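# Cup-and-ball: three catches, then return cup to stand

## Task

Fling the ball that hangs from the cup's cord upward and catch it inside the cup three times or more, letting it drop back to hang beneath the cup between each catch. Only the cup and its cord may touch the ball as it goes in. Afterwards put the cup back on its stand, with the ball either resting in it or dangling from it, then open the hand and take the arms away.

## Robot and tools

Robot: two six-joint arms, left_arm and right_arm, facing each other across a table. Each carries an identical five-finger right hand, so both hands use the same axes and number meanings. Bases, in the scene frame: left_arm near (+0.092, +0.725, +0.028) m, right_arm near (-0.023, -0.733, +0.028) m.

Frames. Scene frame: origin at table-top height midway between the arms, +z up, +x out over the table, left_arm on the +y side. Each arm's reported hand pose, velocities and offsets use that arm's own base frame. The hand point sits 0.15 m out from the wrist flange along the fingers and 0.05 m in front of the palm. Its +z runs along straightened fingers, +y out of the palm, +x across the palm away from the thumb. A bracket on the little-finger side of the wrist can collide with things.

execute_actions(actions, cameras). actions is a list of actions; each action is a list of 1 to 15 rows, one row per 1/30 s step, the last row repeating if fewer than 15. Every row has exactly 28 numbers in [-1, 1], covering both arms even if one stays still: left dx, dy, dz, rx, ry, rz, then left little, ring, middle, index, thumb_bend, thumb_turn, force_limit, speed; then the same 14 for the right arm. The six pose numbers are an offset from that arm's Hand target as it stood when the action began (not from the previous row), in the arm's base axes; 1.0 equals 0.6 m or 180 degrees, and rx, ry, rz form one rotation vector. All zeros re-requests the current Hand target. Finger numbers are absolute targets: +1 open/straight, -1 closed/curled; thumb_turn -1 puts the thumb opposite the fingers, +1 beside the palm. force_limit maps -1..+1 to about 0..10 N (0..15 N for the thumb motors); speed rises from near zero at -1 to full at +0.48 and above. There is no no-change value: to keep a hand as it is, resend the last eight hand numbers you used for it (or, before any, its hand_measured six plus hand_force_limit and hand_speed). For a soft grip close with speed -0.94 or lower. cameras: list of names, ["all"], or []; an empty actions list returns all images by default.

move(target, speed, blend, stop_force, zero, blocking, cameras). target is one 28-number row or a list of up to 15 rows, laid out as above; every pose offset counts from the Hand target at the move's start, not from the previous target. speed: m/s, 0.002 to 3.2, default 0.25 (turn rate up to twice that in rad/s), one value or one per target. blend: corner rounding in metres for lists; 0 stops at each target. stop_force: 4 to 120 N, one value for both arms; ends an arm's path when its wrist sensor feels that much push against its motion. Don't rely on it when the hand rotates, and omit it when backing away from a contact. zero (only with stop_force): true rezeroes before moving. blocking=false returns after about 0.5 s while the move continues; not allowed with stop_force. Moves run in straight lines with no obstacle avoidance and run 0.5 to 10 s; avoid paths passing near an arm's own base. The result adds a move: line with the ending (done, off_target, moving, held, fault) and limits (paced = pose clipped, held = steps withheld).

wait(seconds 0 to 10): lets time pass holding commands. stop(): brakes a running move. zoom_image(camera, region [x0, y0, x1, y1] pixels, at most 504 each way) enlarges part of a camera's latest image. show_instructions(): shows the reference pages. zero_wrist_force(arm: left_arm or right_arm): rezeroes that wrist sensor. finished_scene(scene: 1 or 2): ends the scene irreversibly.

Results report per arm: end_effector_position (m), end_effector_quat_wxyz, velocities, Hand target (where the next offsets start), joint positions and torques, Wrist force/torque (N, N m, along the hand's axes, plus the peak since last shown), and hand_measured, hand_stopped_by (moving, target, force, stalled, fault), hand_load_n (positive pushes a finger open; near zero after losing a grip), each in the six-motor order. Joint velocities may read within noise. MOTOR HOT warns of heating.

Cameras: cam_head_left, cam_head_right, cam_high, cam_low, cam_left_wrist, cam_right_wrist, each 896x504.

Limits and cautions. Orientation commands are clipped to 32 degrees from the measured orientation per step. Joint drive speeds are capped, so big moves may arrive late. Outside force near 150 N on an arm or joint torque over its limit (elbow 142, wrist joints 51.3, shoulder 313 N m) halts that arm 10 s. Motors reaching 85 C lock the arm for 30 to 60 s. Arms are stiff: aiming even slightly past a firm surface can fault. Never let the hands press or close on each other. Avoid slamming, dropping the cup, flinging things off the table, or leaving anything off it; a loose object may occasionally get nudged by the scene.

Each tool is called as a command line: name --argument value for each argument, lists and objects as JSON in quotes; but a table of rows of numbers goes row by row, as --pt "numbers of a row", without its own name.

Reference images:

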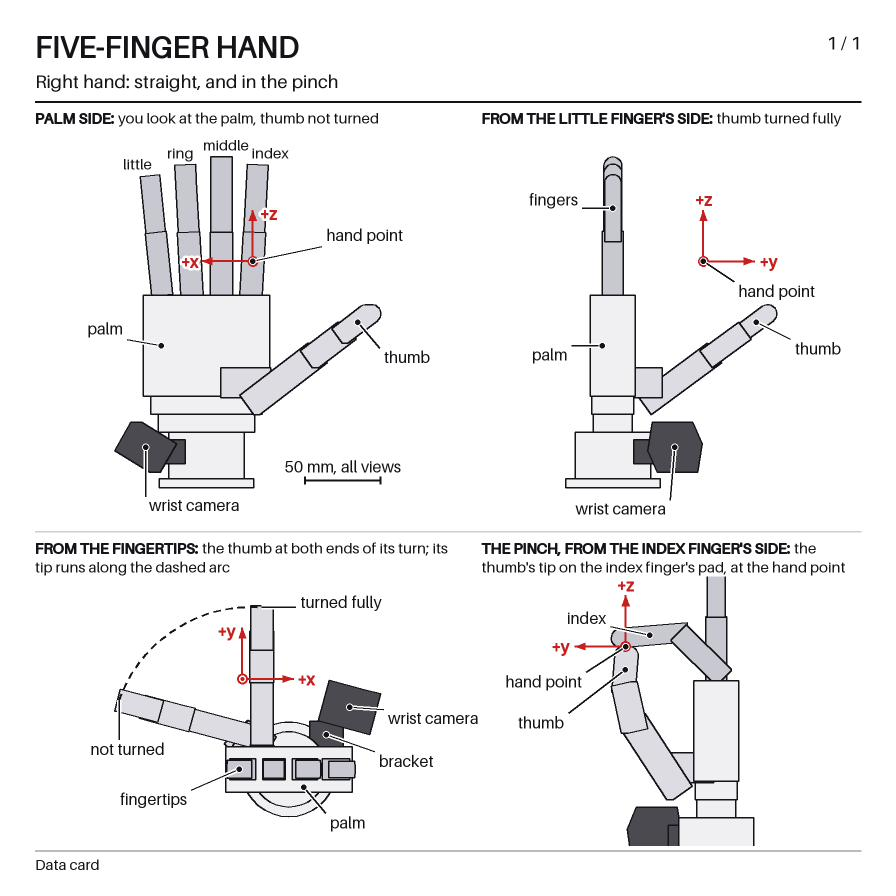

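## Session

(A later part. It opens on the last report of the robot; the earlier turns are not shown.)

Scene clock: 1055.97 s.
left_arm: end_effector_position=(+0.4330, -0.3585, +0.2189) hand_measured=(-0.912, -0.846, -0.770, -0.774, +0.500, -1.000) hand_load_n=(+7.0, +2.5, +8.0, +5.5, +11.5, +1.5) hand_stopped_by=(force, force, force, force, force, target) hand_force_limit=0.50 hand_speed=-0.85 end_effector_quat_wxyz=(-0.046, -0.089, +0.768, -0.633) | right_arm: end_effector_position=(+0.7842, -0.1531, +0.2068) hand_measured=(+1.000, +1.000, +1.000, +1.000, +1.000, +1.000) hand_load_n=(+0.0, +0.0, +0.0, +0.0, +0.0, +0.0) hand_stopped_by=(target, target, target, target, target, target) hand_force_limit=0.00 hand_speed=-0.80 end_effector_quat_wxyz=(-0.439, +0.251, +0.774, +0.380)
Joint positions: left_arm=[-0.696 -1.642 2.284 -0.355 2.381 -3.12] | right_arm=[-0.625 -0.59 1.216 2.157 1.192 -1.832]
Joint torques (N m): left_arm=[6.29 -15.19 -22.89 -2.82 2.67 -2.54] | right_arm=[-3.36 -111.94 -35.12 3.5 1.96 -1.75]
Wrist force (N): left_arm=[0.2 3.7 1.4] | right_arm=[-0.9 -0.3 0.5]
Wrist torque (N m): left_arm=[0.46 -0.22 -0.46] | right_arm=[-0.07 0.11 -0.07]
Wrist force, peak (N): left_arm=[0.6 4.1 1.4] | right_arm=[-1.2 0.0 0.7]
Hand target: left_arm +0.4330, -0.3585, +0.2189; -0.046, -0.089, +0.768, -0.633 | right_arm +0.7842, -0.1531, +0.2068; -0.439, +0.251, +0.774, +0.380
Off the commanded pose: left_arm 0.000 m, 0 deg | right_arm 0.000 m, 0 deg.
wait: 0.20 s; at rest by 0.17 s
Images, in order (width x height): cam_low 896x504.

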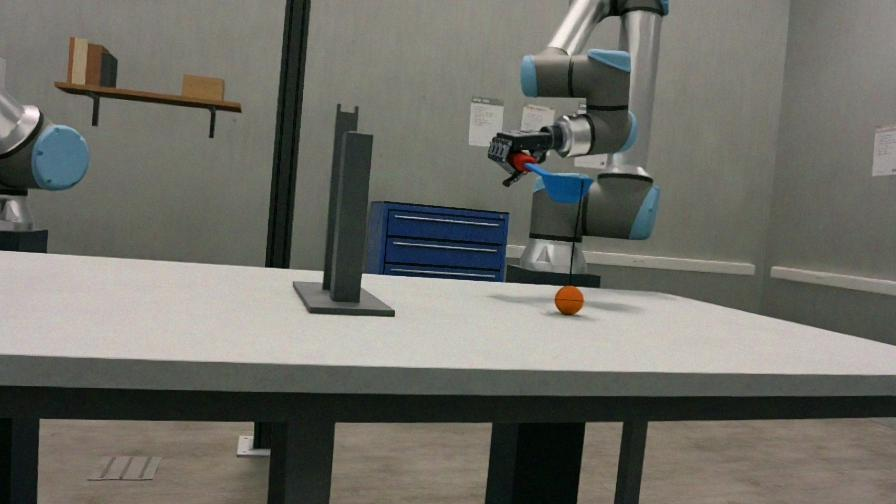

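move --pt "0 -0.0075 0 0 0 0 -1 -1 -1 -1 -1 -1 0.5 -0.85 0 0 0 0 0 0 1 1 1 1 1 1 0 -0.8" --pt "0 -0.0075 0.01 0 0 0 -1 -1 -1 -1 -1 -1 0.5 -0.85 0 0 0 0 0 0 1 1 1 1 1 1 0 -0.8" --pt "0 -0.0075 0.552 0 0 0 -1 -1 -1 -1 -1 -1 0.5 -0.85 0 0 0 0 0 0 1 1 1 1 1 1 0 -0.8" --speed '[0.01, 0.004, 0.1]' --cameras '["cam_low"]'

wait --seconds 0.2 --cameras '["cam_low"]'

wait --seconds 0.2 --cameras '["cam_low"]'

wait --seconds 0.2 --cameras '["cam_low"]'

execute_actions --actions '[[[0,-0.1058,0,0,0,0,-1,-1,-1,-1,-1,-1,0.5,-0.85,0,0,0,0,0,0,1,1,1,1,1,1,0,-0.8],[0,-0.1358,0,0,0,0,-1,-1,-1,-1,-1,-1,0.5,-0.85,0,0,0,0,0,0,1,1,1,1,1,1,0,-0.8],[0,-0.1658,0,0,0,0,-1,-1,-1,-1,-1,-1,0.5,-0.85,0,0,0,0,0,0,1,1,1,1,1,1,0,-0.8],[0,-0.1958,0,0,0,0,-1,-1,-1,-1,-1,-1,0.5,-0.85,0,0,0,0,0,0,1,1,1,1,1,1,0,-0.8],[0,-0.2258,0,0,0,0,-1,-1,-1,-1,-1,-1,0.5,-0.85,0,0,0,0,0,0,1,1,1,1,1,1,0,-0.8],[0,-0.2558,0,0,0,0,-1,-1,-1,-1,-1,-1,0.5,-0.85,0,0,0,0,0,0,1,1,1,1,1,1,0,-0.8],[0,-0.2858,0,0,0,0,-1,-1,-1,-1,-1,-1,0.5,-0.85,0,0,0,0,0,0,1,1,1,1,1,1,0,-0.8],[0,-0.3158,0,0,0,0,-1,-1,-1,-1,-1,-1,0.5,-0.85,0,0,0,0,0,0,1,1,1,1,1,1,0,-0.8],[0,-0.3458,0,0,0,0,-1,-1,-1,-1,-1,-1,0.5,-0.85,0,0,0,0,0,0,1,1,1,1,1,1,0,-0.8],[0,-0.3758,0,0,0,0,-1,-1,-1,-1,-1,-1,0.5,-0.85,0,0,0,0,0,0,1,1,1,1,1,1,0,-0.8],[0,-0.4058,0,0,0,0,-1,-1,-1,-1,-1,-1,0.5,-0.85,0,0,0,0,0,0,1,1,1,1,1,1,0,-0.8],[0,-0.4358,0,0,0,0,-1,-1,-1,-1,-1,-1,0.5,-0.85,0,0,0,0,0,0,1,1,1,1,1,1,0,-0.8],[0,-0.4658,0,0,0,0,-1,-1,-1,-1,-1,-1,0.5,-0.85,0,0,0,0,0,0,1,1,1,1,1,1,0,-0.8],[0,-0.4717,0,0,0,0,-1,-1,-1,-1,-1,-1,0.5,-0.85,0,0,0,0,0,0,1,1,1,1,1,1,0,-0.8],[0,-0.4131,0,0,0,0,-1,-1,-1,-1,-1,-1,0.5,-0.85,0,0,0,0,0,0,1,1,1,1,1,1,0,-0.8]]]' --cameras '["cam_low"]'

wait --seconds 0.1 --cameras '["cam_low"]'

wait --seconds 0.1 --cameras '["cam_low"]'

wait --seconds 0.1 --cameras '["cam_low"]'

wait --seconds 0.1 --cameras '["cam_low"]'

wait --seconds 0.1 --cameras '["cam_low"]'

wait --seconds 0.1 --cameras '["cam_low"]'

wait --seconds 0.1 --cameras '["cam_low"]'

wait --seconds 0.1 --cameras '["cam_low"]'

wait --seconds 0.1 --cameras '["cam_low"]'

Scene clock: 1109.50 s.
left_arm: end_effector_position=(+0.4330, -0.3630, +0.5501) hand_measured=(-0.912, -0.846, -0.770, -0.774, +0.500, -1.000) hand_load_n=(+7.0, +3.0, +8.0, +6.0, +11.5, +1.5) hand_stopped_by=(force, force, force, force, force, target) hand_force_limit=0.50 hand_speed=-0.85 end_effector_quat_wxyz=(-0.046, -0.089, +0.768, -0.633) | right_arm: end_effector_position=(+0.7842, -0.1531, +0.2068) hand_measured=(+1.000, +1.000, +1.000, +1.000, +1.000, +1.000) hand_load_n=(+0.0, +0.0, +0.0, +0.0, +0.0, +0.0) hand_stopped_by=(target, target, target, target, target, target) hand_force_limit=0.00 hand_speed=-0.80 end_effector_quat_wxyz=(-0.439, +0.251, +0.774, +0.380)
Joint positions: left_arm=[-0.705 -1.829 1.815 0.298 2.373 -3.123] | right_arm=[-0.625 -0.59 1.216 2.157 1.192 -1.832]
Joint torques (N m): left_arm=[-2.25 -10.43 -55.86 0.7 -0.77 4.22] | right_arm=[-3.52 -111.28 -35.44 3.55 1.98 -1.82]
Wrist force (N): left_arm=[0.5 4.0 1.5] | right_arm=[-0.9 -0.4 1.1]
Wrist torque (N m): left_arm=[0.44 -0.22 -0.51] | right_arm=[-0.14 0.09 -0.06]
Wrist force, peak (N): left_arm=[0.3 5.1 1.5] | right_arm=[-1.3 -0.5 1.0]
Hand target: left_arm +0.4330, -0.3630, +0.5501; -0.046, -0.089, +0.768, -0.633 | right_arm +0.7842, -0.1531, +0.2068; -0.439, +0.251, +0.774, +0.380
Off the commanded pose: left_arm 0.000 m, 0 deg | right_arm 0.000 m, 0 deg.
move: done
Images, in order (width x height): cam_low 896x504.

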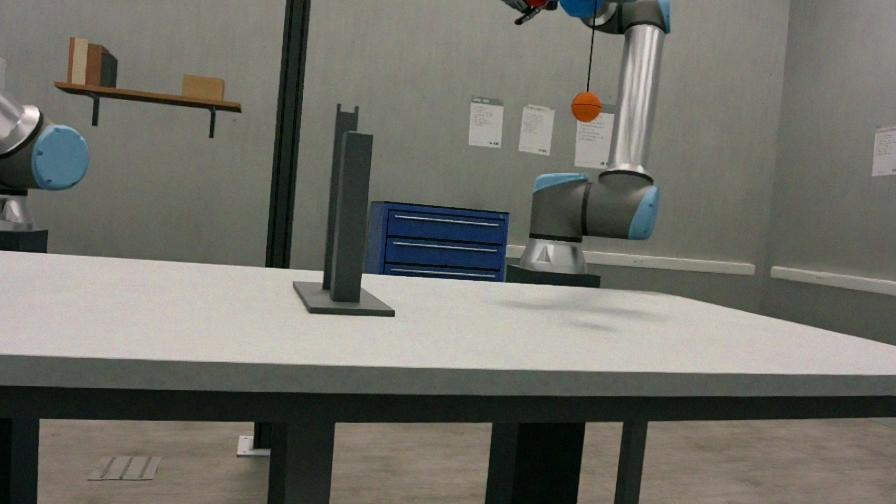

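Scene clock: 1109.70 s.
left_arm: end_effector_position=(+0.4330, -0.3630, +0.5501) hand_measured=(-0.912, -0.846, -0.770, -0.774, +0.500, -1.000) hand_load_n=(+7.0, +3.0, +8.0, +6.5, +11.5, +1.5) hand_stopped_by=(force, force, force, force, force, target) hand_force_limit=0.50 hand_speed=-0.85 end_effector_quat_wxyz=(-0.046, -0.089, +0.768, -0.633) | right_arm: end_effector_position=(+0.7842, -0.1531, +0.2068) hand_measured=(+1.000, +1.000, +1.000, +1.000, +1.000, +1.000) hand_load_n=(+0.0, +0.0, +0.0, +0.0, +0.0, +0.0) hand_stopped_by=(target, target, target, target, target, target) hand_force_limit=0.00 hand_speed=-0.80 end_effector_quat_wxyz=(-0.439, +0.251, +0.774, +0.380)
Joint positions: left_arm=[-0.705 -1.829 1.815 0.298 2.373 -3.123] | right_arm=[-0.625 -0.59 1.216 2.157 1.192 -1.832]
Joint torques (N m): left_arm=[-5.57 -8.91 -55.2 1.19 0.17 4.2] | right_arm=[-2.41 -110.97 -35.88 3.52 2.17 -1.78]
Wrist force (N): left_arm=[0.6 4.1 1.6] | right_arm=[-0.5 -0.2 0.8]
Wrist torque (N m): left_arm=[0.44 -0.25 -0.49] | right_arm=[-0.09 0.05 -0.04]
Wrist force, peak (N): left_arm=[0.3 4.1 1.8] | right_arm=[-1.3 -0.2 0.6]
Hand target: left_arm +0.4330, -0.3630, +0.5501; -0.046, -0.089, +0.768, -0.633 | right_arm +0.7842, -0.1531, +0.2068; -0.439, +0.251, +0.774, +0.380
Off the commanded pose: left_arm 0.000 m, 0 deg | right_arm 0.000 m, 0 deg.
wait: 0.20 s; at rest by 0.17 s
Images, in order (width x height): cam_low 896x504.

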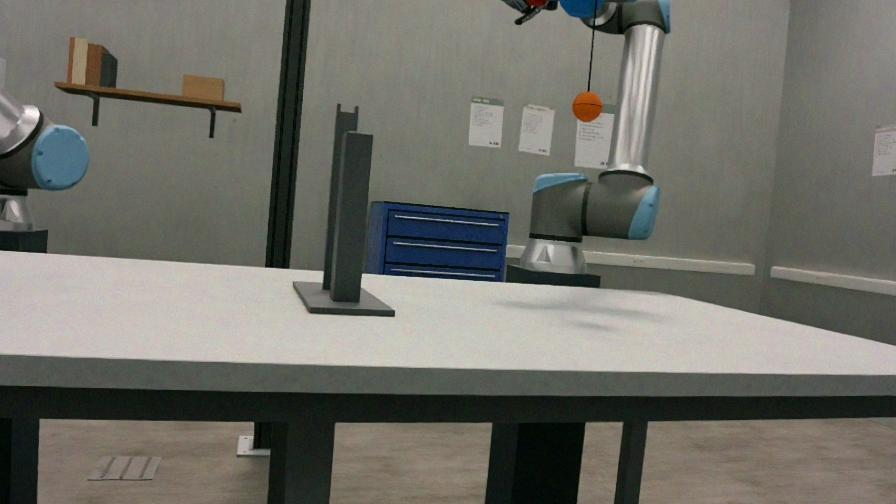

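Scene clock: 1109.90 s.
left_arm: end_effector_position=(+0.4330, -0.3630, +0.5501) hand_measured=(-0.912, -0.846, -0.770, -0.774, +0.500, -1.000) hand_load_n=(+7.0, +3.0, +8.0, +6.0, +11.5, +1.5) hand_stopped_by=(force, force, force, force, force, target) hand_force_limit=0.50 hand_speed=-0.85 end_effector_quat_wxyz=(-0.046, -0.089, +0.768, -0.633) | right_arm: end_effector_position=(+0.7842, -0.1531, +0.2068) hand_measured=(+1.000, +1.000, +1.000, +1.000, +1.000, +1.000) hand_load_n=(+0.0, +0.0, +0.0, +0.0, +0.0, +0.0) hand_stopped_by=(target, target, target, target, target, target) hand_force_limit=0.00 hand_speed=-0.80 end_effector_quat_wxyz=(-0.439, +0.251, +0.774, +0.380)
Joint positions: left_arm=[-0.705 -1.829 1.815 0.298 2.373 -3.123] | right_arm=[-0.625 -0.59 1.216 2.157 1.192 -1.832]
Joint torques (N m): left_arm=[-5.48 -9.12 -55.97 1 0.62 4.42] | right_arm=[-3.25 -112.42 -35.72 3.48 2.06 -1.82]
Wrist force (N): left_arm=[0.8 4.3 1.7] | right_arm=[-1.0 -0.3 0.8]
Wrist torque (N m): left_arm=[0.47 -0.28 -0.48] | right_arm=[-0.09 0.12 -0.06]
Wrist force, peak (N): left_arm=[0.8 4.3 1.7] | right_arm=[-1.0 -0.2 0.9]
Hand target: left_arm +0.4330, -0.3630, +0.5501; -0.046, -0.089, +0.768, -0.633 | right_arm +0.7842, -0.1531, +0.2068; -0.439, +0.251, +0.774, +0.380
Off the commanded pose: left_arm 0.000 m, 0 deg | right_arm 0.000 m, 0 deg.
wait: 0.20 s; at rest by 0.17 s
Images, in order (width x height): cam_low 896x504.

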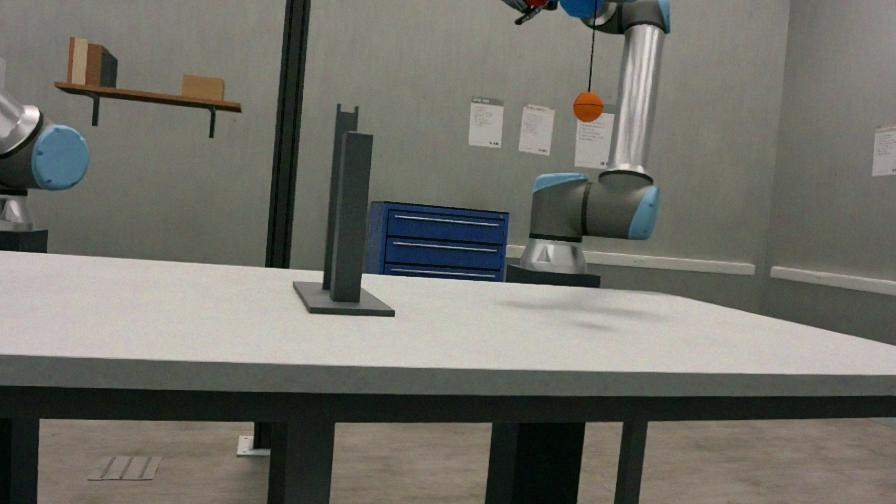

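Scene clock: 1110.10 s.
left_arm: end_effector_position=(+0.4330, -0.3630, +0.5501) hand_measured=(-0.912, -0.846, -0.770, -0.774, +0.500, -1.000) hand_load_n=(+7.0, +3.0, +8.0, +6.5, +11.5, +1.5) hand_stopped_by=(force, force, force, force, force, target) hand_force_limit=0.50 hand_speed=-0.85 end_effector_quat_wxyz=(-0.046, -0.089, +0.768, -0.633) | right_arm: end_effector_position=(+0.7842, -0.1531, +0.2068) hand_measured=(+1.000, +1.000, +1.000, +1.000, +1.000, +1.000) hand_load_n=(+0.0, +0.0, +0.0, +0.0, +0.0, +0.0) hand_stopped_by=(target, target, target, target, target, target) hand_force_limit=0.00 hand_speed=-0.80 end_effector_quat_wxyz=(-0.439, +0.251, +0.774, +0.380)
Joint positions: left_arm=[-0.705 -1.829 1.815 0.298 2.373 -3.123] | right_arm=[-0.625 -0.59 1.216 2.157 1.192 -1.832]
Joint torques (N m): left_arm=[-7.43 -8.09 -56 1.3 0.95 4.06] | right_arm=[-3.04 -111.94 -35.81 3.68 2.15 -1.91]
Wrist force (N): left_arm=[0.6 4.0 1.5] | right_arm=[-0.8 -0.3 0.7]
Wrist torque (N m): left_arm=[0.45 -0.24 -0.50] | right_arm=[-0.09 0.09 -0.06]
Wrist force, peak (N): left_arm=[0.5 4.2 1.8] | right_arm=[-1.0 -0.2 0.9]
Hand target: left_arm +0.4330, -0.3630, +0.5501; -0.046, -0.089, +0.768, -0.633 | right_arm +0.7842, -0.1531, +0.2068; -0.439, +0.251, +0.774, +0.380
Off the commanded pose: left_arm 0.000 m, 0 deg | right_arm 0.000 m, 0 deg.
wait: 0.20 s; at rest by 0.17 s
Images, in order (width x height): cam_low 896x504.

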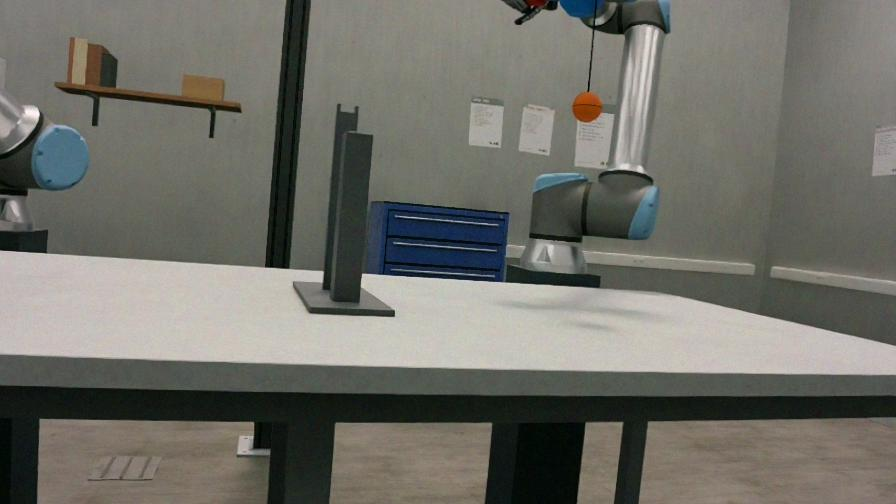

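Scene clock: 1110.97 s.
left_arm: end_effector_position=(+0.4321, -0.6102, +0.5497) hand_measured=(-0.912, -0.846, -0.770, -0.774, +0.500, -1.000) hand_load_n=(+0.0, +0.0, +8.0, +5.5, +11.5, +1.5) hand_stopped_by=(force, force, force, force, force, target) hand_force_limit=0.50 hand_speed=-0.85 end_effector_quat_wxyz=(-0.046, -0.089, +0.768, -0.633) | right_arm: end_effector_position=(+0.7842, -0.1531, +0.2068) hand_measured=(+1.000, +1.000, +1.000, +1.000, +1.000, +1.000) hand_load_n=(+0.0, +0.0, +0.0, +0.0, +0.0, +0.0) hand_stopped_by=(target, target, target, target, target, target) hand_force_limit=0.00 hand_speed=-0.80 end_effector_quat_wxyz=(-0.439, +0.251, +0.774, +0.380)
Joint positions: left_arm=[-1.06 -1.625 1.642 0.201 2.03 -3.232] | right_arm=[-0.625 -0.59 1.216 2.157 1.192 -1.832]
Joint torques (N m): left_arm=[11.02 -24.46 -55.12 0.51 1.67 3.68] | right_arm=[-3.22 -111.56 -35.38 3.63 2.13 -1.63]
Wrist force (N): left_arm=[0.9 3.9 2.0] | right_arm=[-0.9 -0.2 1.0]
Wrist torque (N m): left_arm=[0.41 -0.29 -0.67] | right_arm=[-0.10 0.10 -0.06]
Wrist force, peak (N): left_arm=[3.7 4.2 17.1] | right_arm=[-1.2 -0.3 0.9]
Hand target: left_arm +0.4330, -0.6109, +0.5501; -0.046, -0.089, +0.768, -0.633 | right_arm +0.7842, -0.1531, +0.2068; -0.439, +0.251, +0.774, +0.380
Off the commanded pose: left_arm 0.001 m, 0 deg | right_arm 0.000 m, 0 deg.
Images, in order (width x height): cam_low 896x504.

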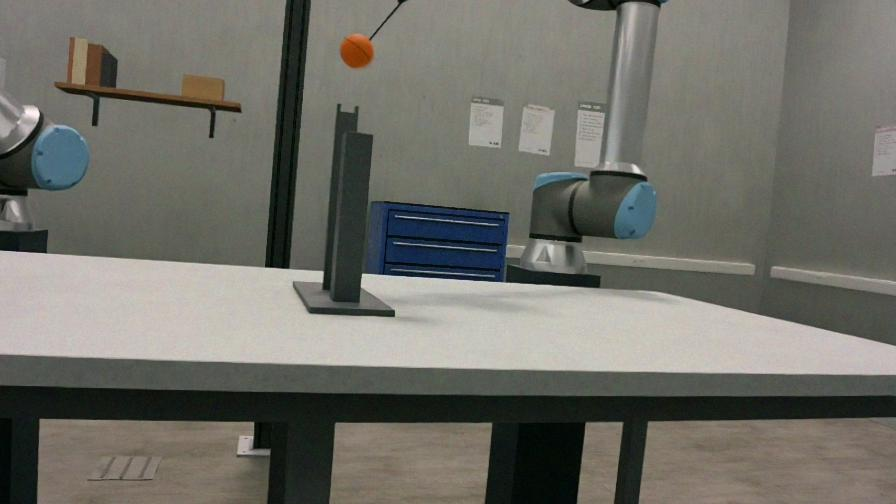

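Scene clock: 1111.07 s.
left_arm: end_effector_position=(+0.4322, -0.6102, +0.5498) hand_measured=(-0.912, -0.846, -0.770, -0.774, +0.500, -1.000) hand_load_n=(+0.0, +0.0, +8.5, +4.5, +11.5, +1.5) hand_stopped_by=(force, force, force, force, force, target) hand_force_limit=0.50 hand_speed=-0.85 end_effector_quat_wxyz=(-0.046, -0.089, +0.768, -0.633) | right_arm: end_effector_position=(+0.7842, -0.1531, +0.2068) hand_measured=(+1.000, +1.000, +1.000, +1.000, +1.000, +1.000) hand_load_n=(+0.0, +0.0, +0.0, +0.0, +0.0, +0.0) hand_stopped_by=(target, target, target, target, target, target) hand_force_limit=0.00 hand_speed=-0.80 end_effector_quat_wxyz=(-0.439, +0.251, +0.774, +0.380)
Joint positions: left_arm=[-1.06 -1.624 1.642 0.201 2.03 -3.232] | right_arm=[-0.625 -0.59 1.216 2.157 1.192 -1.832]
Joint torques (N m): left_arm=[8.35 -28.28 -55.46 0.37 2.68 4.5] | right_arm=[-3 -112.14 -35.39 3.43 2.17 -1.92]
Wrist force (N): left_arm=[0.7 3.7 1.9] | right_arm=[-0.9 -0.2 0.9]
Wrist torque (N m): left_arm=[0.42 -0.30 -0.65] | right_arm=[-0.10 0.10 -0.06]
Wrist force, peak (N): left_arm=[0.9 4.8 1.8] | right_arm=[-1.0 -0.1 0.8]
Hand target: left_arm +0.4330, -0.6109, +0.5501; -0.046, -0.089, +0.768, -0.633 | right_arm +0.7842, -0.1531, +0.2068; -0.439, +0.251, +0.774, +0.380
Off the commanded pose: left_arm 0.001 m, 0 deg | right_arm 0.000 m, 0 deg.
wait: 0.10 s; no rest
Images, in order (width x height): cam_low 896x504.

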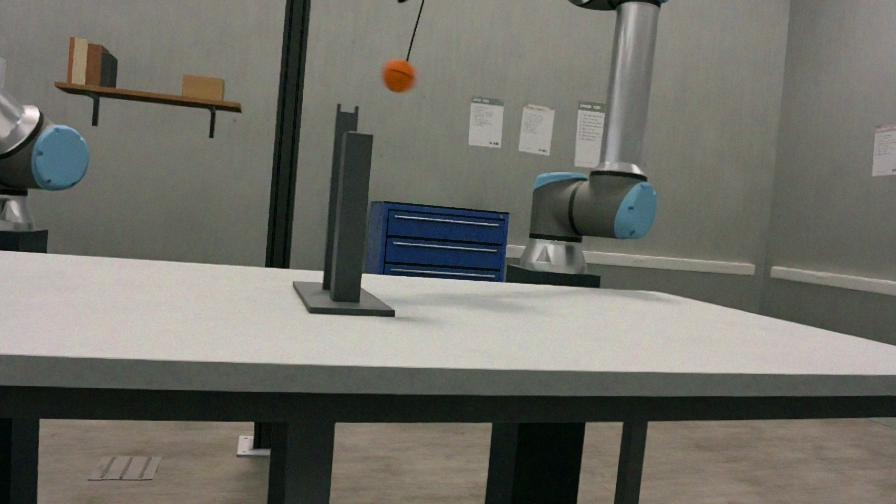

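Scene clock: 1111.17 s.
left_arm: end_effector_position=(+0.4323, -0.6102, +0.5498) hand_measured=(-0.912, -0.846, -0.770, -0.774, +0.500, -1.000) hand_load_n=(+0.0, +0.5, +8.0, +4.0, +11.0, +2.0) hand_stopped_by=(force, force, force, force, force, target) hand_force_limit=0.50 hand_speed=-0.85 end_effector_quat_wxyz=(-0.046, -0.089, +0.768, -0.633) | right_arm: end_effector_position=(+0.7842, -0.1531, +0.2068) hand_measured=(+1.000, +1.000, +1.000, +1.000, +1.000, +1.000) hand_load_n=(+0.0, +0.0, +0.0, +0.0, +0.0, +0.0) hand_stopped_by=(target, target, target, target, target, target) hand_force_limit=0.00 hand_speed=-0.80 end_effector_quat_wxyz=(-0.439, +0.251, +0.774, +0.380)
Joint positions: left_arm=[-1.06 -1.624 1.642 0.201 2.03 -3.232] | right_arm=[-0.625 -0.59 1.216 2.157 1.192 -1.832]
Joint torques (N m): left_arm=[10.45 -25.26 -56.07 -0.04 2.63 4.19] | right_arm=[-2.82 -111.44 -35.3 3.59 2.07 -1.73]
Wrist force (N): left_arm=[0.8 3.8 1.4] | right_arm=[-0.8 -0.5 0.9]
Wrist torque (N m): left_arm=[0.39 -0.39 -0.72] | right_arm=[-0.14 0.08 -0.06]
Wrist force, peak (N): left_arm=[1.0 4.7 1.8] | right_arm=[-1.0 -0.5 0.7]
Hand target: left_arm +0.4330, -0.6109, +0.5501; -0.046, -0.089, +0.768, -0.633 | right_arm +0.7842, -0.1531, +0.2068; -0.439, +0.251, +0.774, +0.380
Off the commanded pose: left_arm 0.001 m, 0 deg | right_arm 0.000 m, 0 deg.
wait: 0.10 s; no rest
Images, in order (width x height): cam_low 896x504.

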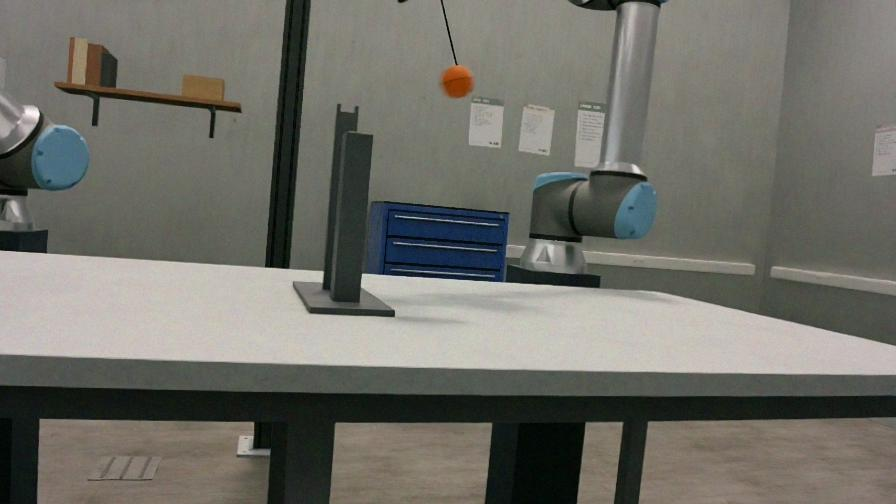

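Scene clock: 1111.27 s.
left_arm: end_effector_position=(+0.4323, -0.6102, +0.5497) hand_measured=(-0.912, -0.846, -0.770, -0.774, +0.500, -1.000) hand_load_n=(+0.0, +0.0, +8.0, +4.0, +11.5, +1.5) hand_stopped_by=(force, force, force, force, force, target) hand_force_limit=0.50 hand_speed=-0.85 end_effector_quat_wxyz=(-0.046, -0.089, +0.768, -0.633) | right_arm: end_effector_position=(+0.7842, -0.1531, +0.2068) hand_measured=(+1.000, +1.000, +1.000, +1.000, +1.000, +1.000) hand_load_n=(-0.5, +0.0, +0.0, +0.0, +0.0, +0.0) hand_stopped_by=(target, target, target, target, target, target) hand_force_limit=0.00 hand_speed=-0.80 end_effector_quat_wxyz=(-0.439, +0.251, +0.774, +0.380)
Joint positions: left_arm=[-1.06 -1.624 1.642 0.201 2.03 -3.232] | right_arm=[-0.625 -0.59 1.216 2.157 1.192 -1.832]
Joint torques (N m): left_arm=[12.78 -27.42 -55.28 0.15 2.77 3.98] | right_arm=[-3.84 -112.28 -35.59 3.48 2.21 -1.79]
Wrist force (N): left_arm=[0.9 4.2 1.5] | right_arm=[-0.8 -0.4 1.0]
Wrist torque (N m): left_arm=[0.40 -0.41 -0.76] | right_arm=[-0.12 0.08 -0.06]
Wrist force, peak (N): left_arm=[0.9 4.6 1.7] | right_arm=[-1.0 -0.3 0.8]
Hand target: left_arm +0.4330, -0.6109, +0.5501; -0.046, -0.089, +0.768, -0.633 | right_arm +0.7842, -0.1531, +0.2068; -0.439, +0.251, +0.774, +0.380
Off the commanded pose: left_arm 0.001 m, 0 deg | right_arm 0.000 m, 0 deg.
wait: 0.10 s; no rest
Images, in order (width x height): cam_low 896x504.

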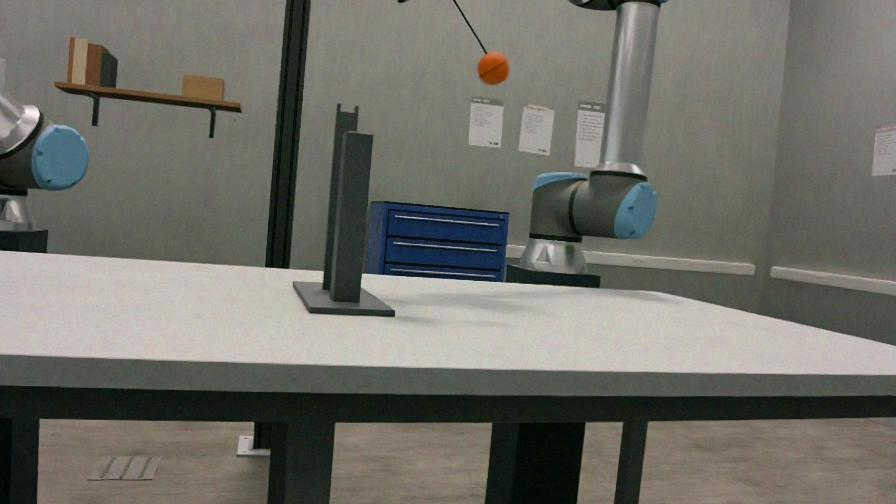

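Scene clock: 1111.37 s.
left_arm: end_effector_position=(+0.4323, -0.6102, +0.5497) hand_measured=(-0.912, -0.846, -0.770, -0.774, +0.500, -1.000) hand_load_n=(+0.0, +0.0, +8.0, +4.5, +11.5, +2.0) hand_stopped_by=(force, force, force, force, force, target) hand_force_limit=0.50 hand_speed=-0.85 end_effector_quat_wxyz=(-0.046, -0.089, +0.768, -0.633) | right_arm: end_effector_position=(+0.7842, -0.1531, +0.2068) hand_measured=(+1.000, +1.000, +1.000, +1.000, +1.000, +1.000) hand_load_n=(+0.0, +0.0, +0.0, +0.0, +0.0, +0.5) hand_stopped_by=(target, target, target, target, target, target) hand_force_limit=0.00 hand_speed=-0.80 end_effector_quat_wxyz=(-0.439, +0.251, +0.774, +0.380)
Joint positions: left_arm=[-1.06 -1.624 1.642 0.201 2.03 -3.232] | right_arm=[-0.625 -0.59 1.216 2.157 1.192 -1.832]
Joint torques (N m): left_arm=[10.47 -26.55 -56.32 -0.1 2.77 4.04] | right_arm=[-2.68 -112.29 -35.69 3.62 2.03 -1.9]
Wrist force (N): left_arm=[0.7 4.2 1.4] | right_arm=[-1.0 -0.2 0.7]
Wrist torque (N m): left_arm=[0.42 -0.39 -0.74] | right_arm=[-0.08 0.12 -0.07]
Wrist force, peak (N): left_arm=[0.7 4.2 1.4] | right_arm=[-1.0 -0.5 1.0]
Hand target: left_arm +0.4330, -0.6109, +0.5501; -0.046, -0.089, +0.768, -0.633 | right_arm +0.7842, -0.1531, +0.2068; -0.439, +0.251, +0.774, +0.380
Off the commanded pose: left_arm 0.001 m, 0 deg | right_arm 0.000 m, 0 deg.
wait: 0.10 s; no rest
Images, in order (width x height): cam_low 896x504.

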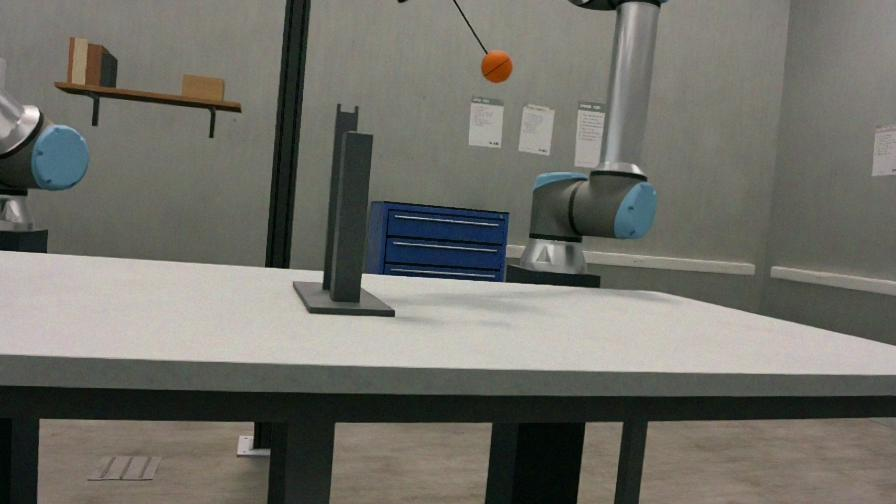

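Scene clock: 1111.47 s.
left_arm: end_effector_position=(+0.4323, -0.6102, +0.5497) hand_measured=(-0.912, -0.846, -0.770, -0.774, +0.500, -1.000) hand_load_n=(+0.0, +0.0, +8.5, +4.5, +11.5, +1.5) hand_stopped_by=(force, force, force, force, force, target) hand_force_limit=0.50 hand_speed=-0.85 end_effector_quat_wxyz=(-0.046, -0.089, +0.768, -0.633) | right_arm: end_effector_position=(+0.7842, -0.1531, +0.2068) hand_measured=(+1.000, +1.000, +1.000, +1.000, +1.000, +1.000) hand_load_n=(+0.0, +0.0, +0.0, +0.0, +0.0, +0.0) hand_stopped_by=(target, target, target, target, target, target) hand_force_limit=0.00 hand_speed=-0.80 end_effector_quat_wxyz=(-0.439, +0.251, +0.774, +0.380)
Joint positions: left_arm=[-1.06 -1.624 1.642 0.201 2.03 -3.232] | right_arm=[-0.625 -0.59 1.216 2.157 1.192 -1.832]
Joint torques (N m): left_arm=[10.86 -26.93 -55.4 -0.08 2.49 4.18] | right_arm=[-2.68 -111.23 -35.44 3.41 2.17 -1.69]
Wrist force (N): left_arm=[0.5 4.1 1.6] | right_arm=[-0.7 0.0 0.9]
Wrist torque (N m): left_arm=[0.40 -0.35 -0.73] | right_arm=[-0.07 0.06 -0.04]
Wrist force, peak (N): left_arm=[0.8 4.4 1.2] | right_arm=[-1.1 -0.5 1.1]
Hand target: left_arm +0.4330, -0.6109, +0.5501; -0.046, -0.089, +0.768, -0.633 | right_arm +0.7842, -0.1531, +0.2068; -0.439, +0.251, +0.774, +0.380
Off the commanded pose: left_arm 0.001 m, 0 deg | right_arm 0.000 m, 0 deg.
wait: 0.10 s; no rest
Images, in order (width x height): cam_low 896x504.

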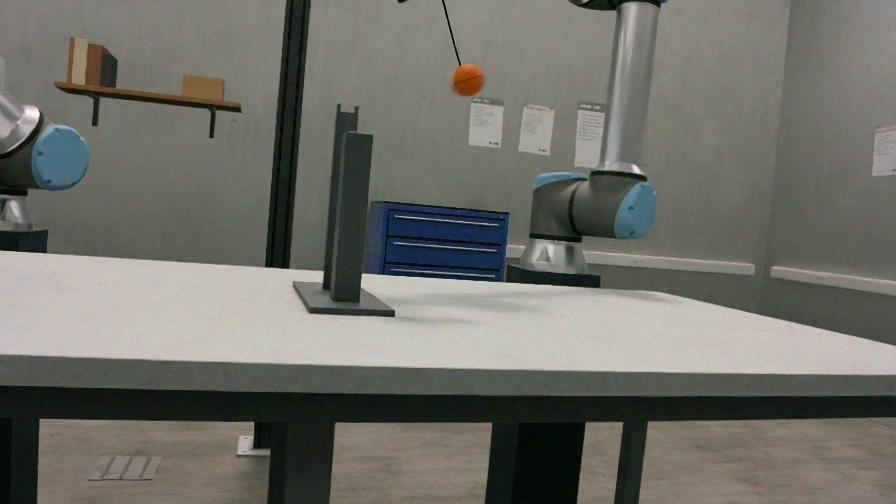

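Scene clock: 1111.57 s.
left_arm: end_effector_position=(+0.4323, -0.6102, +0.5497) hand_measured=(-0.912, -0.846, -0.770, -0.774, +0.500, -1.000) hand_load_n=(+0.0, +0.0, +8.0, +5.0, +11.5, +2.0) hand_stopped_by=(force, force, force, force, force, target) hand_force_limit=0.50 hand_speed=-0.85 end_effector_quat_wxyz=(-0.046, -0.089, +0.768, -0.633) | right_arm: end_effector_position=(+0.7842, -0.1531, +0.2068) hand_measured=(+1.000, +1.000, +1.000, +1.000, +1.000, +1.000) hand_load_n=(+0.0, +0.0, +0.0, +0.0, +0.0, +0.0) hand_stopped_by=(target, target, target, target, target, target) hand_force_limit=0.00 hand_speed=-0.80 end_effector_quat_wxyz=(-0.439, +0.251, +0.774, +0.380)
Joint positions: left_arm=[-1.06 -1.624 1.642 0.201 2.03 -3.232] | right_arm=[-0.625 -0.59 1.216 2.157 1.192 -1.832]
Joint torques (N m): left_arm=[10.83 -27.16 -55.77 -0.48 2.9 3.97] | right_arm=[-2.77 -111.17 -35.63 3.62 2.14 -1.66]
Wrist force (N): left_arm=[0.9 4.0 2.1] | right_arm=[-0.9 0.0 0.8]
Wrist torque (N m): left_arm=[0.37 -0.33 -0.71] | right_arm=[-0.06 0.11 -0.05]
Wrist force, peak (N): left_arm=[0.9 4.6 2.0] | right_arm=[-0.9 -0.3 0.9]
Hand target: left_arm +0.4330, -0.6109, +0.5501; -0.046, -0.089, +0.768, -0.633 | right_arm +0.7842, -0.1531, +0.2068; -0.439, +0.251, +0.774, +0.380
Off the commanded pose: left_arm 0.001 m, 0 deg | right_arm 0.000 m, 0 deg.
wait: 0.10 s; no rest
Images, in order (width x height): cam_low 896x504.

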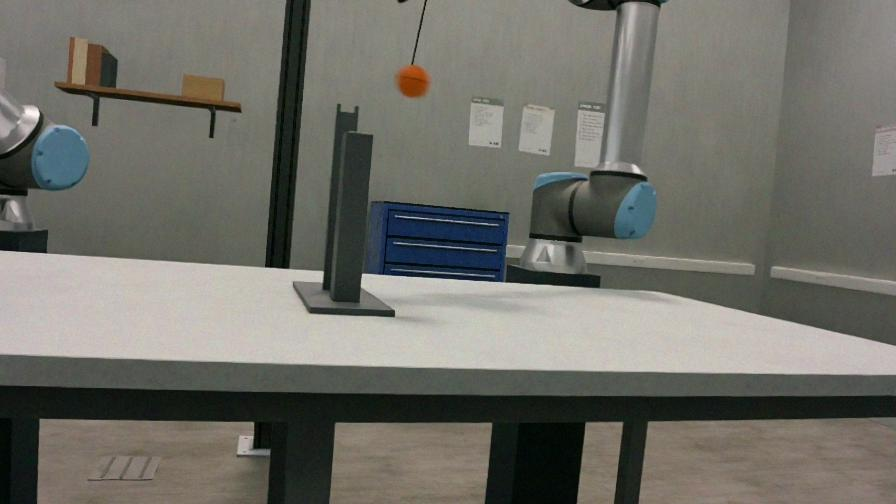

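Scene clock: 1111.67 s.
left_arm: end_effector_position=(+0.4323, -0.6102, +0.5497) hand_measured=(-0.912, -0.846, -0.770, -0.774, +0.500, -1.000) hand_load_n=(+0.0, +0.0, +8.5, +5.0, +11.0, +2.0) hand_stopped_by=(force, force, force, force, force, target) hand_force_limit=0.50 hand_speed=-0.85 end_effector_quat_wxyz=(-0.046, -0.089, +0.768, -0.633) | right_arm: end_effector_position=(+0.7842, -0.1531, +0.2068) hand_measured=(+1.000, +1.000, +1.000, +1.000, +1.000, +1.000) hand_load_n=(+0.0, +0.0, +0.0, +0.0, +0.0, +0.0) hand_stopped_by=(target, target, target, target, target, target) hand_force_limit=0.00 hand_speed=-0.80 end_effector_quat_wxyz=(-0.439, +0.251, +0.774, +0.380)
Joint positions: left_arm=[-1.06 -1.624 1.642 0.201 2.03 -3.232] | right_arm=[-0.625 -0.59 1.216 2.157 1.192 -1.832]
Joint torques (N m): left_arm=[12.09 -25.65 -56.2 -0.33 2.71 4.25] | right_arm=[-4.23 -112.24 -35.65 3.44 2.09 -1.84]
Wrist force (N): left_arm=[0.6 4.3 2.1] | right_arm=[-0.9 -0.3 0.9]
Wrist torque (N m): left_arm=[0.43 -0.27 -0.71] | right_arm=[-0.10 0.10 -0.06]
Wrist force, peak (N): left_arm=[0.6 4.3 2.1] | right_arm=[-0.9 -0.3 0.9]
Hand target: left_arm +0.4330, -0.6109, +0.5501; -0.046, -0.089, +0.768, -0.633 | right_arm +0.7842, -0.1531, +0.2068; -0.439, +0.251, +0.774, +0.380
Off the commanded pose: left_arm 0.001 m, 0 deg | right_arm 0.000 m, 0 deg.
wait: 0.10 s; no rest
Images, in order (width x height): cam_low 896x504.

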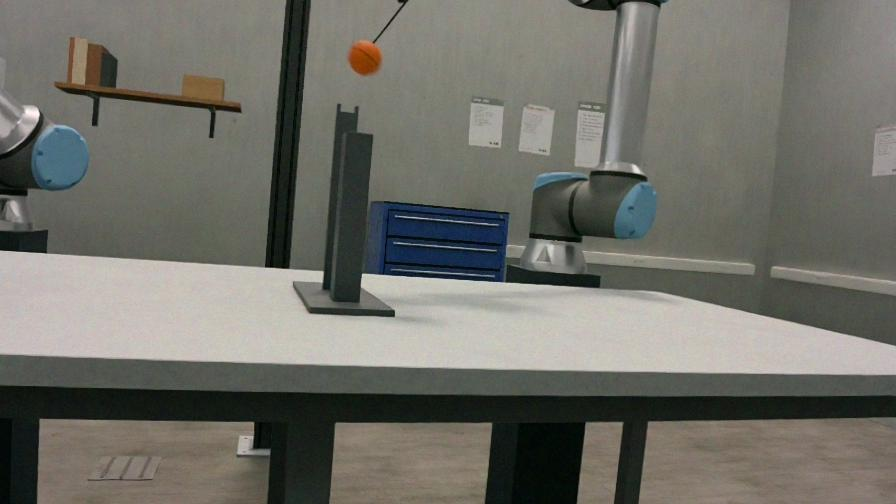

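Scene clock: 1111.77 s.
left_arm: end_effector_position=(+0.4323, -0.6102, +0.5497) hand_measured=(-0.912, -0.846, -0.770, -0.774, +0.500, -1.000) hand_load_n=(+0.0, +0.0, +8.5, +5.0, +11.0, +2.0) hand_stopped_by=(force, force, force, force, force, target) hand_force_limit=0.50 hand_speed=-0.85 end_effector_quat_wxyz=(-0.046, -0.089, +0.768, -0.633) | right_arm: end_effector_position=(+0.7842, -0.1531, +0.2068) hand_measured=(+1.000, +1.000, +1.000, +1.000, +1.000, +1.000) hand_load_n=(+0.0, +0.0, +0.5, +0.0, +0.0, -0.5) hand_stopped_by=(target, target, target, target, target, target) hand_force_limit=0.00 hand_speed=-0.80 end_effector_quat_wxyz=(-0.439, +0.251, +0.774, +0.380)
Joint positions: left_arm=[-1.06 -1.624 1.642 0.201 2.03 -3.232] | right_arm=[-0.625 -0.59 1.216 2.157 1.192 -1.832]
Joint torques (N m): left_arm=[10.98 -26.67 -55.86 -0.02 2.55 3.89] | right_arm=[-2.98 -111.1 -35.73 3.56 2.1 -1.9]
Wrist force (N): left_arm=[0.9 3.9 1.9] | right_arm=[-0.8 -0.3 0.9]
Wrist torque (N m): left_arm=[0.41 -0.33 -0.68] | right_arm=[-0.10 0.08 -0.06]
Wrist force, peak (N): left_arm=[0.9 3.9 1.9] | right_arm=[-1.2 -0.4 0.9]
Hand target: left_arm +0.4330, -0.6109, +0.5501; -0.046, -0.089, +0.768, -0.633 | right_arm +0.7842, -0.1531, +0.2068; -0.439, +0.251, +0.774, +0.380
Off the commanded pose: left_arm 0.001 m, 0 deg | right_arm 0.000 m, 0 deg.
wait: 0.10 s; no rest
Images, in order (width x height): cam_low 896x504.

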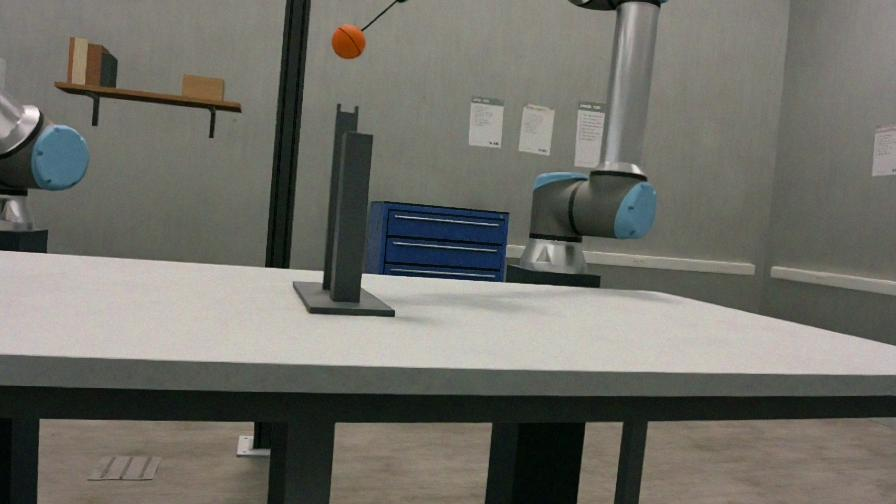

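Scene clock: 1111.87 s.
left_arm: end_effector_position=(+0.4323, -0.6102, +0.5497) hand_measured=(-0.912, -0.846, -0.770, -0.774, +0.500, -1.000) hand_load_n=(+0.0, +0.0, +8.0, +5.0, +11.5, +1.5) hand_stopped_by=(force, force, force, force, force, target) hand_force_limit=0.50 hand_speed=-0.85 end_effector_quat_wxyz=(-0.046, -0.089, +0.768, -0.633) | right_arm: end_effector_position=(+0.7842, -0.1531, +0.2068) hand_measured=(+1.000, +1.000, +1.000, +1.000, +1.000, +1.000) hand_load_n=(+0.0, +0.0, +0.0, +0.0, +0.0, +0.0) hand_stopped_by=(target, target, target, target, target, target) hand_force_limit=0.00 hand_speed=-0.80 end_effector_quat_wxyz=(-0.439, +0.251, +0.774, +0.380)
Joint positions: left_arm=[-1.06 -1.624 1.642 0.201 2.03 -3.232] | right_arm=[-0.625 -0.59 1.216 2.157 1.192 -1.832]
Joint torques (N m): left_arm=[11.32 -26.93 -56.74 -0.62 2.69 3.85] | right_arm=[-2.94 -111.31 -36.06 3.52 2.22 -1.75]
Wrist force (N): left_arm=[0.8 4.0 1.8] | right_arm=[-1.1 -0.4 0.8]
Wrist torque (N m): left_arm=[0.43 -0.28 -0.70] | right_arm=[-0.12 0.13 -0.08]
Wrist force, peak (N): left_arm=[0.8 3.9 1.9] | right_arm=[-1.1 -0.4 0.8]
Hand target: left_arm +0.4330, -0.6109, +0.5501; -0.046, -0.089, +0.768, -0.633 | right_arm +0.7842, -0.1531, +0.2068; -0.439, +0.251, +0.774, +0.380
Off the commanded pose: left_arm 0.001 m, 0 deg | right_arm 0.000 m, 0 deg.
wait: 0.10 s; no rest
Images, in order (width x height): cam_low 896x504.

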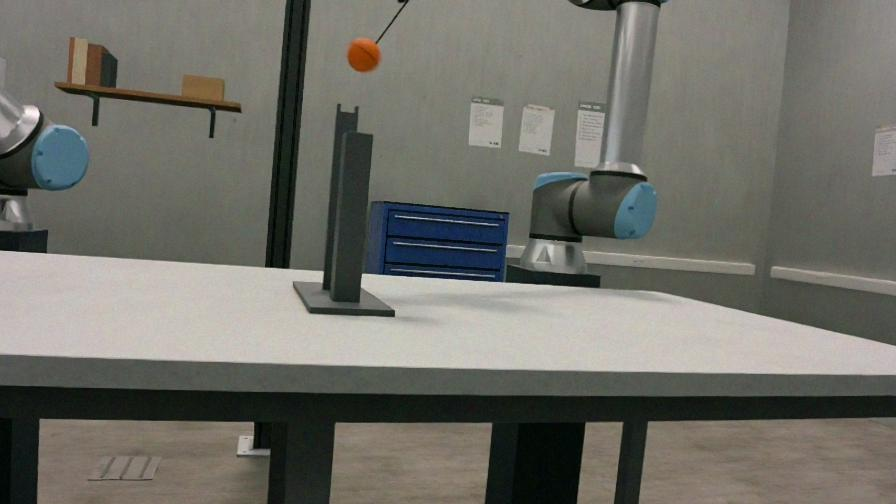

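wait --seconds 0.1 --cameras '["cam_high", "cam_left_wrist"]'

zoom_image --camera "cam_high" --region '[600, 60, 850, 280]'

Scene clock: 1121.53 s.
left_arm: end_effector_position=(+0.4323, -0.6102, +0.5497) hand_measured=(-0.912, -0.846, -0.770, -0.774, +0.500, -1.000) hand_load_n=(+0.0, +0.0, +8.0, +5.0, +11.0, +2.0) hand_stopped_by=(force, force, force, force, force, target) hand_force_limit=0.50 hand_speed=-0.85 end_effector_quat_wxyz=(-0.046, -0.089, +0.768, -0.633) | right_arm: end_effector_position=(+0.7842, -0.1531, +0.2068) hand_measured=(+1.000, +1.000, +1.000, +1.000, +1.000, +1.000) hand_load_n=(+0.0, +0.0, +0.0, +0.0, +0.0, +0.0) hand_stopped_by=(target, target, target, target, target, target) hand_force_limit=0.00 hand_speed=-0.80 end_effector_quat_wxyz=(-0.439, +0.251, +0.774, +0.380)
Joint positions: left_arm=[-1.06 -1.624 1.642 0.201 2.03 -3.232] | right_arm=[-0.625 -0.59 1.216 2.157 1.192 -1.832]
Joint torques (N m): left_arm=[9.28 -27.25 -53.79 -2.36 -0.05 0.78] | right_arm=[-3.21 -110.97 -35.79 3.68 2.07 -1.71]
Wrist force (N): left_arm=[0.6 4.0 1.8] | right_arm=[-0.9 -0.3 1.2]
Wrist torque (N m): left_arm=[0.41 -0.28 -0.71] | right_arm=[-0.13 0.08 -0.06]
Wrist force, peak (N): left_arm=[0.6 4.8 1.6] | right_arm=[-1.3 -0.2 1.1]
Hand target: left_arm +0.4330, -0.6109, +0.5501; -0.046, -0.089, +0.768, -0.633 | right_arm +0.7842, -0.1531, +0.2068; -0.439, +0.251, +0.774, +0.380
Off the commanded pose: left_arm 0.001 m, 0 deg | right_arm 0.000 m, 0 deg.
wait: 0.10 s; at rest from the start
camera_calibration:
cam_left_wrist: T_world_to_cam=[[-0.459448, 0.175249, -0.870744, 0.777943], [0.753558, 0.59585, -0.277692, 0.193467], [0.470168, -0.783742, -0.405822, -0.3425], [0, 0, 0, 1]] pos_world=[0.372668, -0.520042, 0.59212]
Images, in order (width x height): cam_high 896x504, cam_left_wrist 896x504.

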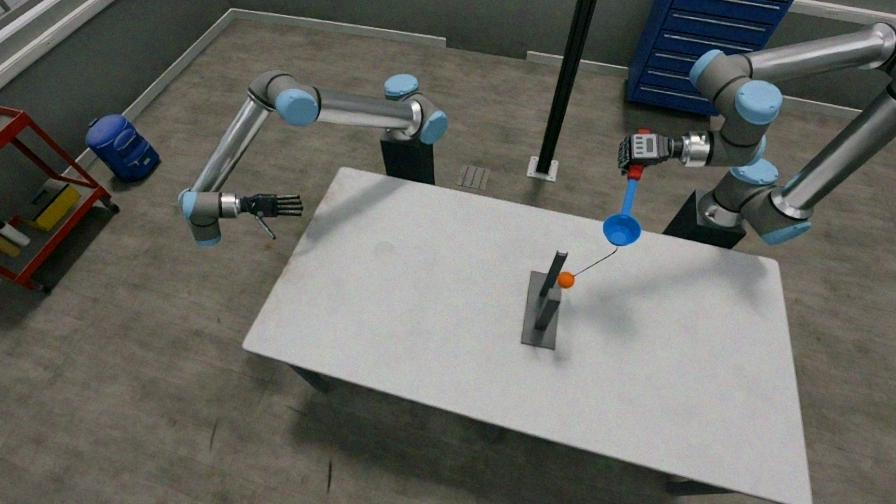

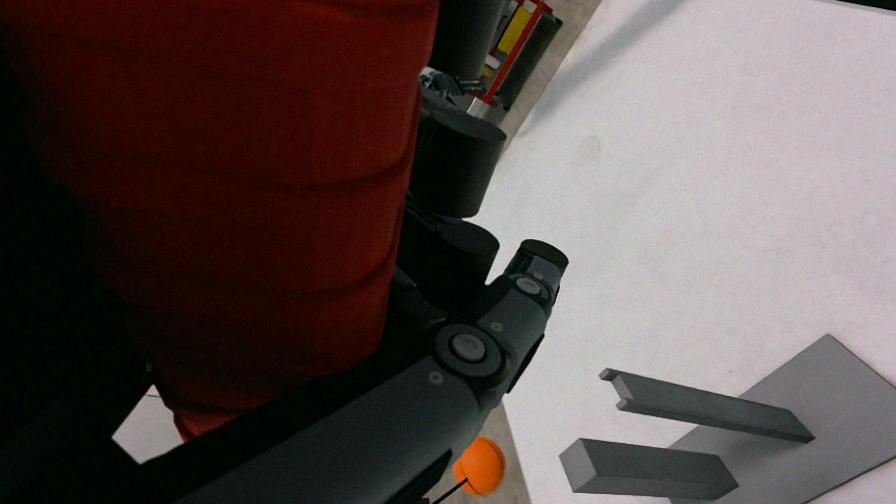

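Scaled by 2.016.

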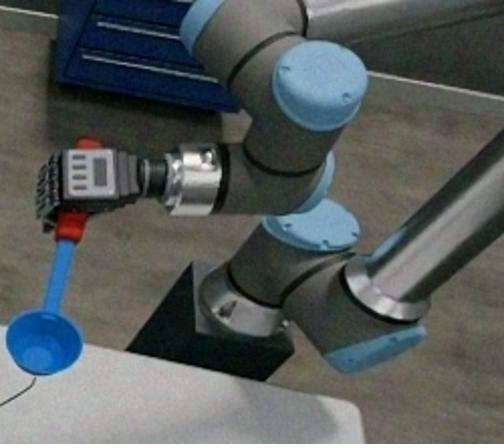

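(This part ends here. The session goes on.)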